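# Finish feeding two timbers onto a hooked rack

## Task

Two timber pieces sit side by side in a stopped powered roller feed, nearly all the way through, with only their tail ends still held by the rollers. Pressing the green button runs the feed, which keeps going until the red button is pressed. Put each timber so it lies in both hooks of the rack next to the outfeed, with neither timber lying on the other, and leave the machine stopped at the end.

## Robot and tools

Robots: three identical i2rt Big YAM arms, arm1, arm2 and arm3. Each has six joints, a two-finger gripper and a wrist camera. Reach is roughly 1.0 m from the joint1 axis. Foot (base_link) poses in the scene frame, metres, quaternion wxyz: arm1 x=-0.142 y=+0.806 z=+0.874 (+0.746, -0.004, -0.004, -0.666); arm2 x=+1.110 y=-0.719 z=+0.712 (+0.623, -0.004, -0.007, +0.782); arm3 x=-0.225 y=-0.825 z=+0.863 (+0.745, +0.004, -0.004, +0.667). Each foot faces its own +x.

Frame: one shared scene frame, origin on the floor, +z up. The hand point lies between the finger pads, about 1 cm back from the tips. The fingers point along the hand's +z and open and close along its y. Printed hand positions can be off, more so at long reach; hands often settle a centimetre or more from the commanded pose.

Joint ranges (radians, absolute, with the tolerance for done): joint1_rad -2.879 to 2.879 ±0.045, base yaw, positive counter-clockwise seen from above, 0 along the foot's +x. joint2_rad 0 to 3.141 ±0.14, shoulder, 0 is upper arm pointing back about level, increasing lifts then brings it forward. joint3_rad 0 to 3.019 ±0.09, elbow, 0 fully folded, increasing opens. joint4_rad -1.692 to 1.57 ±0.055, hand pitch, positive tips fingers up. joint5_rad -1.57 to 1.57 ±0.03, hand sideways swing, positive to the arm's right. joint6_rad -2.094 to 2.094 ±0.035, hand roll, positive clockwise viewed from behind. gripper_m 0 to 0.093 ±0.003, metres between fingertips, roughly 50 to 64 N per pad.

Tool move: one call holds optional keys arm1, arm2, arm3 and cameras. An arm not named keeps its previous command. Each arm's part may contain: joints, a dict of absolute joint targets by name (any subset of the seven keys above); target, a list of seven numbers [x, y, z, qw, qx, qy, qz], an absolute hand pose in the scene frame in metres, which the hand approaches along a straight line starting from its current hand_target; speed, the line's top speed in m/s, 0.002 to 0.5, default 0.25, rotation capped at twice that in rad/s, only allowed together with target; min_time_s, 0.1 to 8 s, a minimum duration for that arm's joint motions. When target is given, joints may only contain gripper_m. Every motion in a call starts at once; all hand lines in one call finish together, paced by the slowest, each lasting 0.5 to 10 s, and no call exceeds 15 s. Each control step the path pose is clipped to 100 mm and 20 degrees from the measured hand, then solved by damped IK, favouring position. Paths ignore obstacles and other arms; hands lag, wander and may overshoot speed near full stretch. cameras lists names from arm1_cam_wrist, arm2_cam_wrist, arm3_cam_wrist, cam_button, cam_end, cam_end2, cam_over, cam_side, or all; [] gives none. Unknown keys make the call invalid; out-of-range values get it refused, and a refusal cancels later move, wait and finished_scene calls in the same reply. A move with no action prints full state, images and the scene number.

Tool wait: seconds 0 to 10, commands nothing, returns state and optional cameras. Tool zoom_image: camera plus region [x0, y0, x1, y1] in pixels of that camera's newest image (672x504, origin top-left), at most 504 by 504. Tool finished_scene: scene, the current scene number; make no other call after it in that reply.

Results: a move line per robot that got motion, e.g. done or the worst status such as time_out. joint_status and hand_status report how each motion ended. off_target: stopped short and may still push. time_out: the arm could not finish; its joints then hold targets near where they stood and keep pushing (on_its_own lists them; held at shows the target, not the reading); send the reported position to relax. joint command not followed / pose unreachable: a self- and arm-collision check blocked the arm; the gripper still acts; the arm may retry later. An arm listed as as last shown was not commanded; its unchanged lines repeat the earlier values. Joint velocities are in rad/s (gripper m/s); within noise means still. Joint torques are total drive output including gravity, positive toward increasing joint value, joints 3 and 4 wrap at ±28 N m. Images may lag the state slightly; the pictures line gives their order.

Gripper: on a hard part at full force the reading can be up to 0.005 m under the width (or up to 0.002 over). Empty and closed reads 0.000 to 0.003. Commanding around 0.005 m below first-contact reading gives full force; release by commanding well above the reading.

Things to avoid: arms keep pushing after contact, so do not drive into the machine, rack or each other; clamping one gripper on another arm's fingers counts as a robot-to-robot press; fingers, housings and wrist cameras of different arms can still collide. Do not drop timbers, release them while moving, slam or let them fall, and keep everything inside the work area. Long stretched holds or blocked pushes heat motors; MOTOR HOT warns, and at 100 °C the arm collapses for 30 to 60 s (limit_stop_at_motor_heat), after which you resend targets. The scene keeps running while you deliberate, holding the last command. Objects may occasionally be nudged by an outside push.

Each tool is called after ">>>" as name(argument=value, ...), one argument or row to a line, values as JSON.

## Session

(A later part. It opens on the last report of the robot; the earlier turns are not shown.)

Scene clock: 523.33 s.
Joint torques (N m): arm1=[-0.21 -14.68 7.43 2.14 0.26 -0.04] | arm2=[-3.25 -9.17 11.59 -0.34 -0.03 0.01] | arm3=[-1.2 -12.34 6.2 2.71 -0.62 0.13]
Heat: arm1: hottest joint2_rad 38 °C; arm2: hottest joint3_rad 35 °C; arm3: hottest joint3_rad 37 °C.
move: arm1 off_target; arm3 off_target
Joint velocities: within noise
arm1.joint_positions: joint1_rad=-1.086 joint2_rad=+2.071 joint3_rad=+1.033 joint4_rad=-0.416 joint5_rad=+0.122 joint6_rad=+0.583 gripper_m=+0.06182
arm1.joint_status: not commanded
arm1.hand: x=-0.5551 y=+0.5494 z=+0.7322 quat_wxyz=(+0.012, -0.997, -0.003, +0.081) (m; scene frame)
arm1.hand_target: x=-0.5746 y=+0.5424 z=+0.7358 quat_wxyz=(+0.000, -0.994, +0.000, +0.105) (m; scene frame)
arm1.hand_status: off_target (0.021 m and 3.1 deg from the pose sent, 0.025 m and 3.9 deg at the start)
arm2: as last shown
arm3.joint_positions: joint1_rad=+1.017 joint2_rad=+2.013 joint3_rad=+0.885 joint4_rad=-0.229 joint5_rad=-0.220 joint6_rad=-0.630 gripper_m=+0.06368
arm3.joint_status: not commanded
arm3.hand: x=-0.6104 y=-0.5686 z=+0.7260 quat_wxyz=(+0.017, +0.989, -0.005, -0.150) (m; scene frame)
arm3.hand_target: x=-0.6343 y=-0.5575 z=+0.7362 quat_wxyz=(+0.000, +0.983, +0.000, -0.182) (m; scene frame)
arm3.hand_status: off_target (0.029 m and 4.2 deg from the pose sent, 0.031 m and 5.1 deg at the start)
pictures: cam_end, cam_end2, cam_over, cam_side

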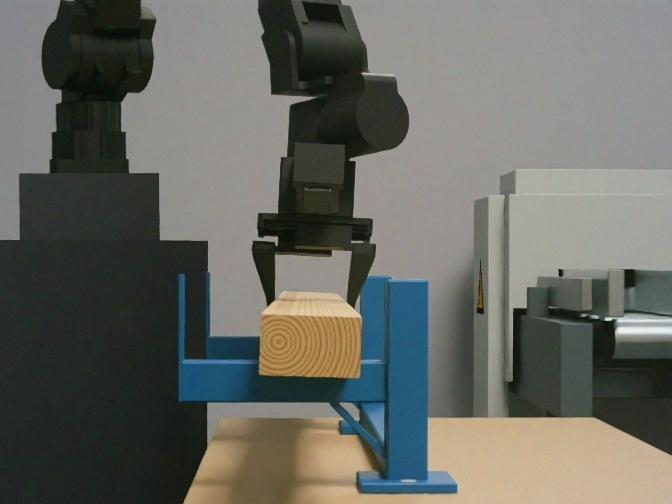

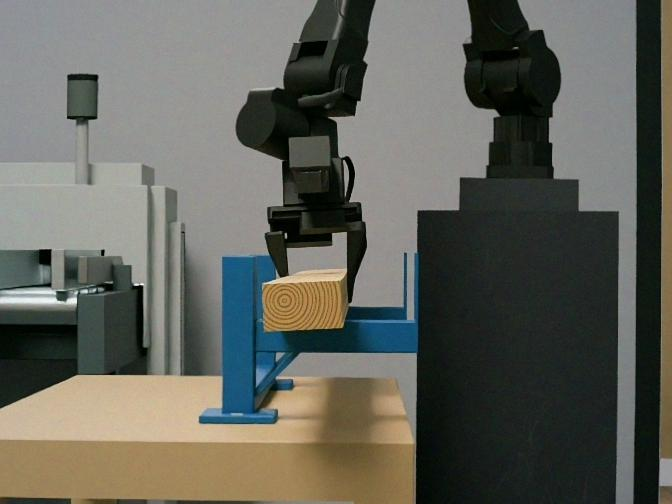

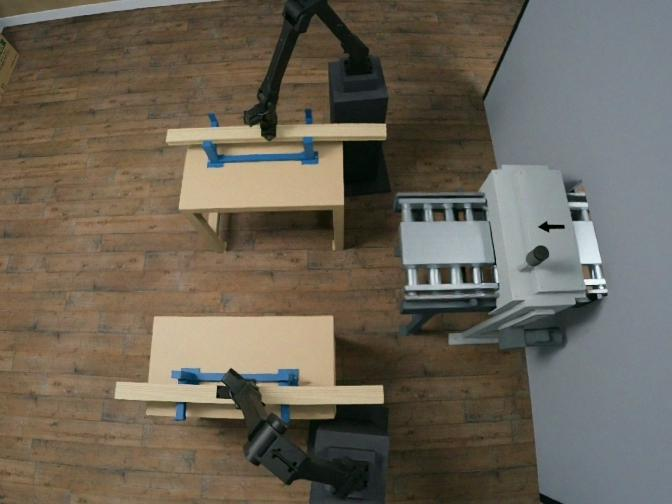

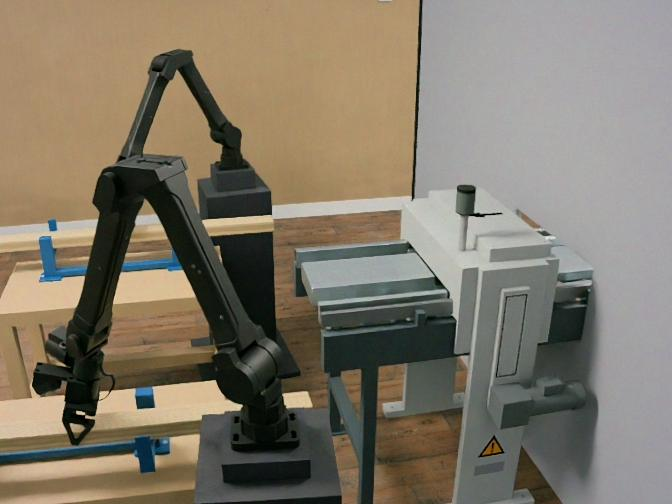

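>>> move(
  arm1={"target":[-0.575,0.542,0.718,0.0,0.9955,0,-0.095],"speed":0.03},
  arm3={"target":[-0.635,-0.557,0.718,0.0,0.985,0,-0.172],"speed":0.03},
)

>>> move(
  arm1={"joints":{"gripper_m":0.093}},
  arm3={"joints":{"gripper_m":0.093}},
  cameras=["cam_end","cam_end2","cam_over","arm1_cam_wrist","arm3_cam_wrist"],
)

Scene clock: 538.33 s.
Joint torques (N m): arm1=[-0.44 -11.52 8.7 2.65 0.18 -0.05] | arm2=[-3.25 -9.17 11.6 -0.34 -0.03 0.01] | arm3=[-1.03 -9.29 7.15 3.14 -0.4 0.12]
Heat: arm1: hottest joint2_rad 36 °C; arm2: hottest joint3_rad 35 °C; arm3: hottest joint3_rad 35 °C.
move: arm1 off_target; arm3 off_target
Joint velocities: within noise
arm1.joint_positions: joint1_rad=-1.090 joint2_rad=+2.073 joint3_rad=+1.033 joint4_rad=-0.415 joint5_rad=+0.112 joint6_rad=+0.581 gripper_m=+0.06182
arm1.joint_status: not commanded
arm1.hand: x=-0.5547 y=+0.5497 z=+0.7310 quat_wxyz=(+0.009, -0.997, -0.003, +0.078) (m; scene frame)
arm1.hand_target: x=-0.5740 y=+0.5426 z=+0.7193 quat_wxyz=(+0.000, -0.995, +0.000, +0.095) (m; scene frame)
arm1.hand_status: off_target (0.025 m and 2.2 deg from the pose sent, 0.026 m and 2.1 deg at the start)
arm2: as last shown
arm3.joint_positions: joint1_rad=+1.020 joint2_rad=+2.015 joint3_rad=+0.885 joint4_rad=-0.228 joint5_rad=-0.213 joint6_rad=-0.628 gripper_m=+0.06368
arm3.joint_status: not commanded
arm3.hand: x=-0.6103 y=-0.5690 z=+0.7248 quat_wxyz=(+0.015, +0.989, -0.004, -0.148) (m; scene frame)
arm3.hand_target: x=-0.6338 y=-0.5580 z=+0.7197 quat_wxyz=(+0.001, +0.985, +0.000, -0.172) (m; scene frame)
arm3.hand_status: off_target (0.028 m and 3.3 deg from the pose sent, 0.028 m and 3.3 deg at the start)
pictures: none

Scene clock: 539.00 s.
Joint torques (N m): arm1=[-0.32 -14.45 7.31 1.05 0.16 -0.05] | arm2=[-3.25 -9.17 11.59 -0.35 -0.03 0.01] | arm3=[-1.14 -11.16 6.24 1.54 -0.33 0.13]
Heat: arm1: hottest joint2_rad 36 °C; arm2: hottest joint3_rad 35 °C; arm3: hottest joint3_rad 35 °C.
move: arm1 done; arm3 done
Joint velocities: within noise
arm1.joint_positions: joint1_rad=-1.090 joint2_rad=+2.103 joint3_rad=+1.047 joint4_rad=-0.379 joint5_rad=+0.113 joint6_rad=+0.580 gripper_m=+0.09289
arm1.joint_status: all done
arm1.hand: x=-0.5622 y=+0.5446 z=+0.7215 quat_wxyz=(+0.003, -0.996, -0.003, +0.087) (m; scene frame)
arm1.hand_target: x=-0.5738 y=+0.5427 z=+0.7193 quat_wxyz=(+0.000, -0.995, +0.000, +0.095) (m; scene frame)
arm1.hand_status: not commanded
arm2: as last shown
arm3.joint_positions: joint1_rad=+1.021 joint2_rad=+2.036 joint3_rad=+0.898 joint4_rad=-0.181 joint5_rad=-0.215 joint6_rad=-0.628 gripper_m=+0.09290
arm3.joint_status: all done
arm3.hand: x=-0.6210 y=-0.5617 z=+0.7211 quat_wxyz=(+0.004, +0.987, -0.001, -0.163) (m; scene frame)
arm3.hand_target: x=-0.6338 y=-0.5578 z=+0.7197 quat_wxyz=(+0.000, +0.985, +0.000, -0.172) (m; scene frame)
arm3.hand_status: not commanded
pictures: arm1_cam_wrist, arm3_cam_wrist, cam_end, cam_end2, cam_over

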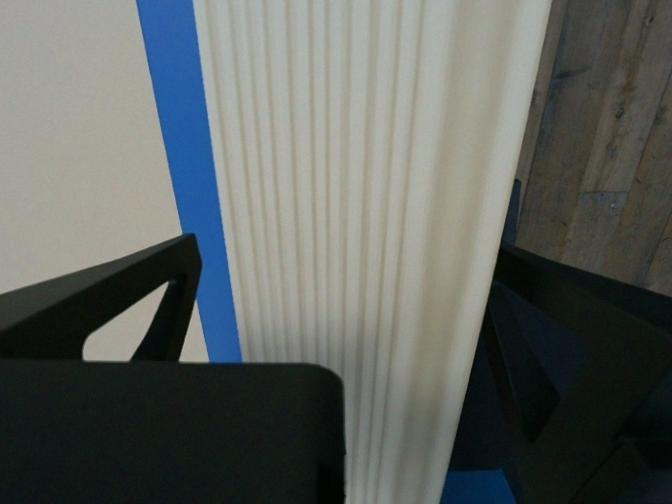

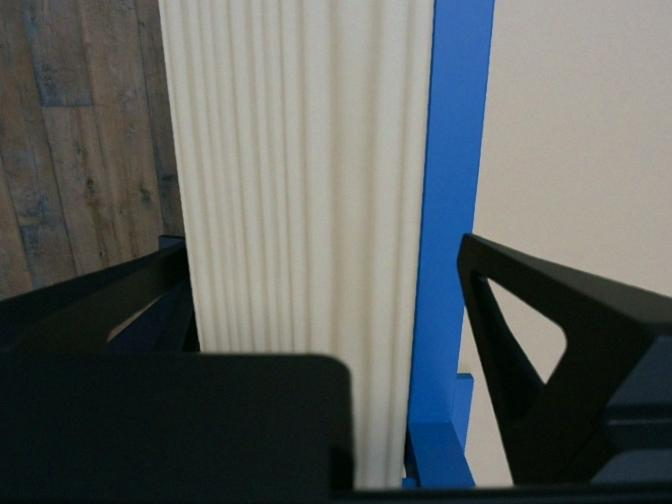

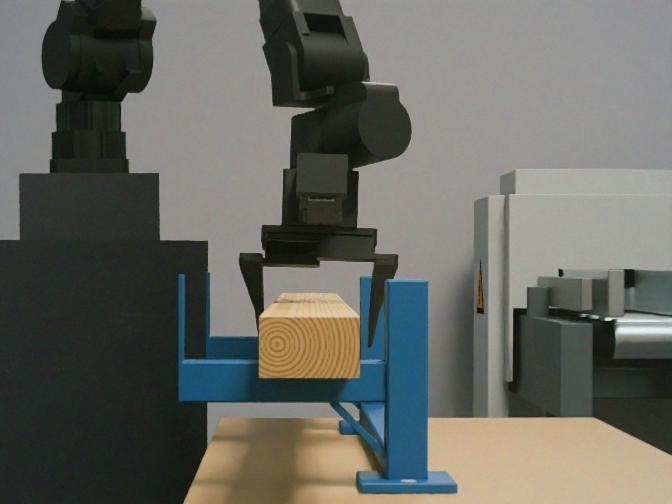

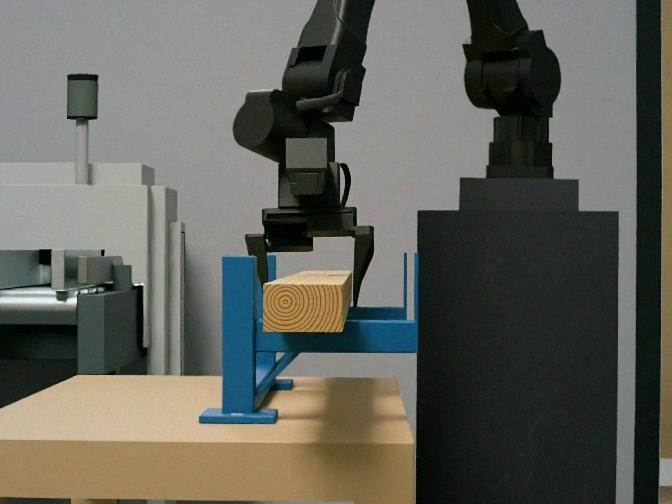

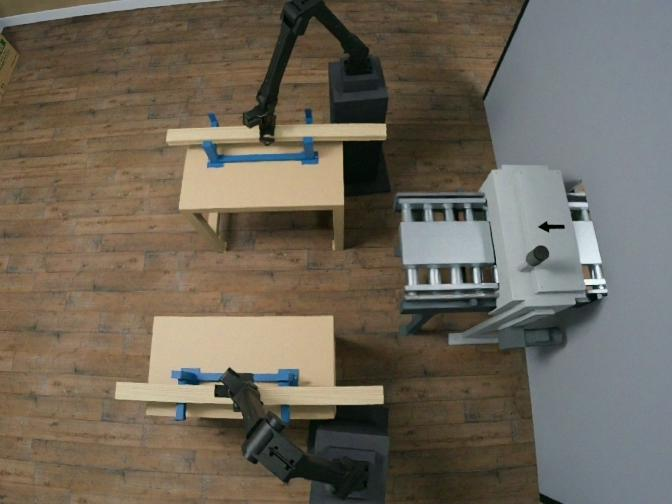

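>>> move(
  arm1={"target":[-0.575,0.550,0.86,0.0,0.9955,0,-0.095],"speed":0.12},
  arm3={"target":[-0.635,-0.567,0.86,0.0,0.985,0,-0.172],"speed":0.12},
  cameras=["cam_end","cam_end2","cam_over","cam_button"],
)

Scene clock: 549.90 s.
Joint torques (N m): arm1=[-0.21 -14.56 10.63 0.12 0.1 -0.08] | arm2=[-3.25 -9.17 11.59 -0.35 -0.03 0.01] | arm3=[-1.08 -11.11 9.5 0.76 -0.18 0.13]
Heat: arm1: hottest joint2_rad 35 °C; arm2: hottest joint3_rad 36 °C; arm3: hottest joint3_rad 35 °C.
move: arm1 off_target; arm3 off_target
Joint velocities: within noise
arm1.joint_positions: joint1_rad=-1.100 joint2_rad=+1.818 joint3_rad=+1.054 joint4_rad=-0.679 joint5_rad=+0.113 joint6_rad=+0.572 gripper_m=+0.09294
arm1.joint_status: not commanded
arm1.hand: x=-0.5596 y=+0.5538 z=+0.8481 quat_wxyz=(+0.006, -0.996, -0.002, +0.084) (m; scene frame)
arm1.hand_target: x=-0.5747 y=+0.5502 z=+0.8603 quat_wxyz=(+0.000, -0.995, +0.000, +0.095) (m; scene frame)
arm1.hand_status: off_target (0.020 m and 1.5 deg from the pose sent, 0.139 m and 1.0 deg at the start)
arm2: as last shown
arm3.joint_positions: joint1_rad=+1.035 joint2_rad=+1.715 joint3_rad=+0.900 joint4_rad=-0.514 joint5_rad=-0.215 joint6_rad=-0.614 gripper_m=+0.09296
arm3.joint_status: not commanded
arm3.hand: x=-0.6174 y=-0.5746 z=+0.8462 quat_wxyz=(+0.009, +0.987, -0.002, -0.160) (m; scene frame)
arm3.hand_target: x=-0.6346 y=-0.5674 z=+0.8605 quat_wxyz=(+0.000, +0.985, +0.000, -0.172) (m; scene frame)
arm3.hand_status: off_target (0.024 m and 1.8 deg from the pose sent, 0.140 m and 1.1 deg at the start)
pictures: cam_button, cam_end, cam_end2, cam_over

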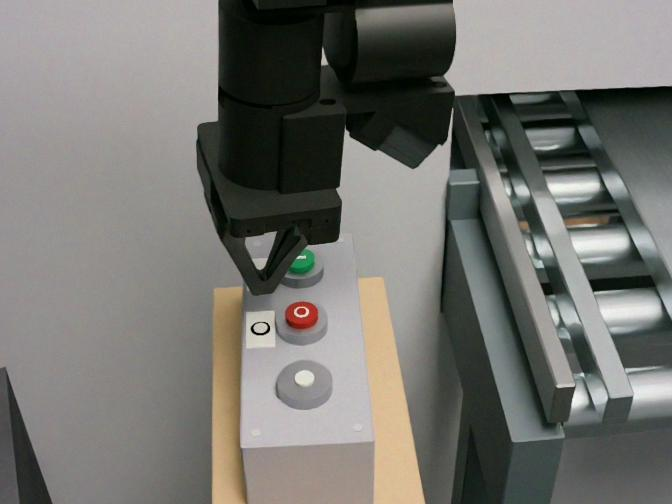

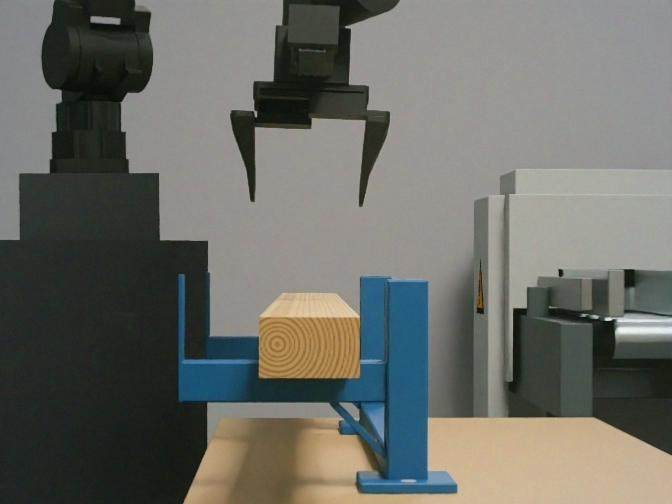

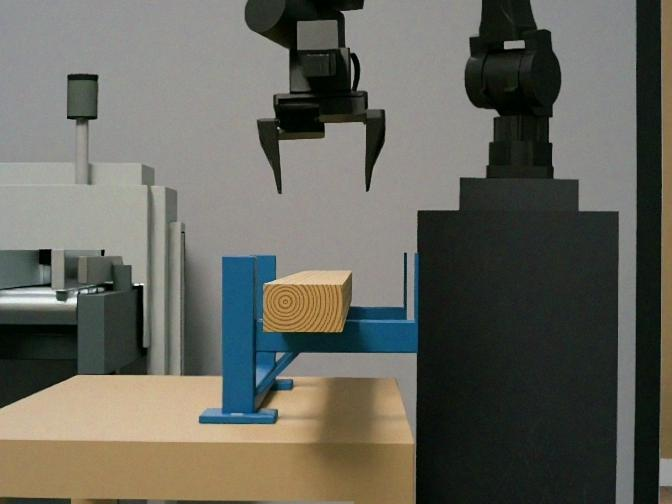

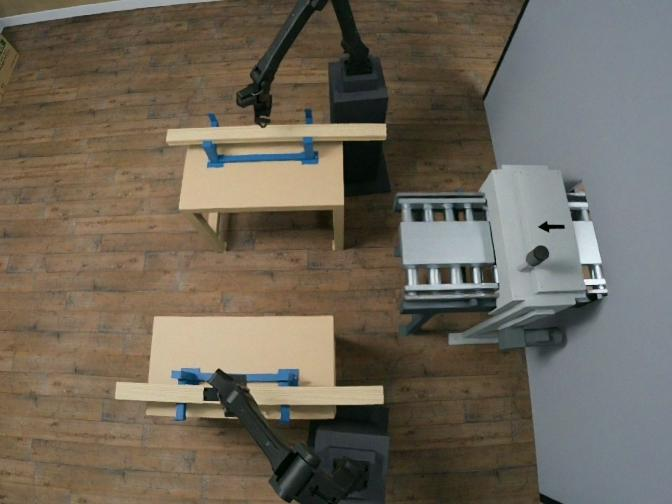

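>>> finished_scene(
  scene=1,
)

The scene is finished: the task was done.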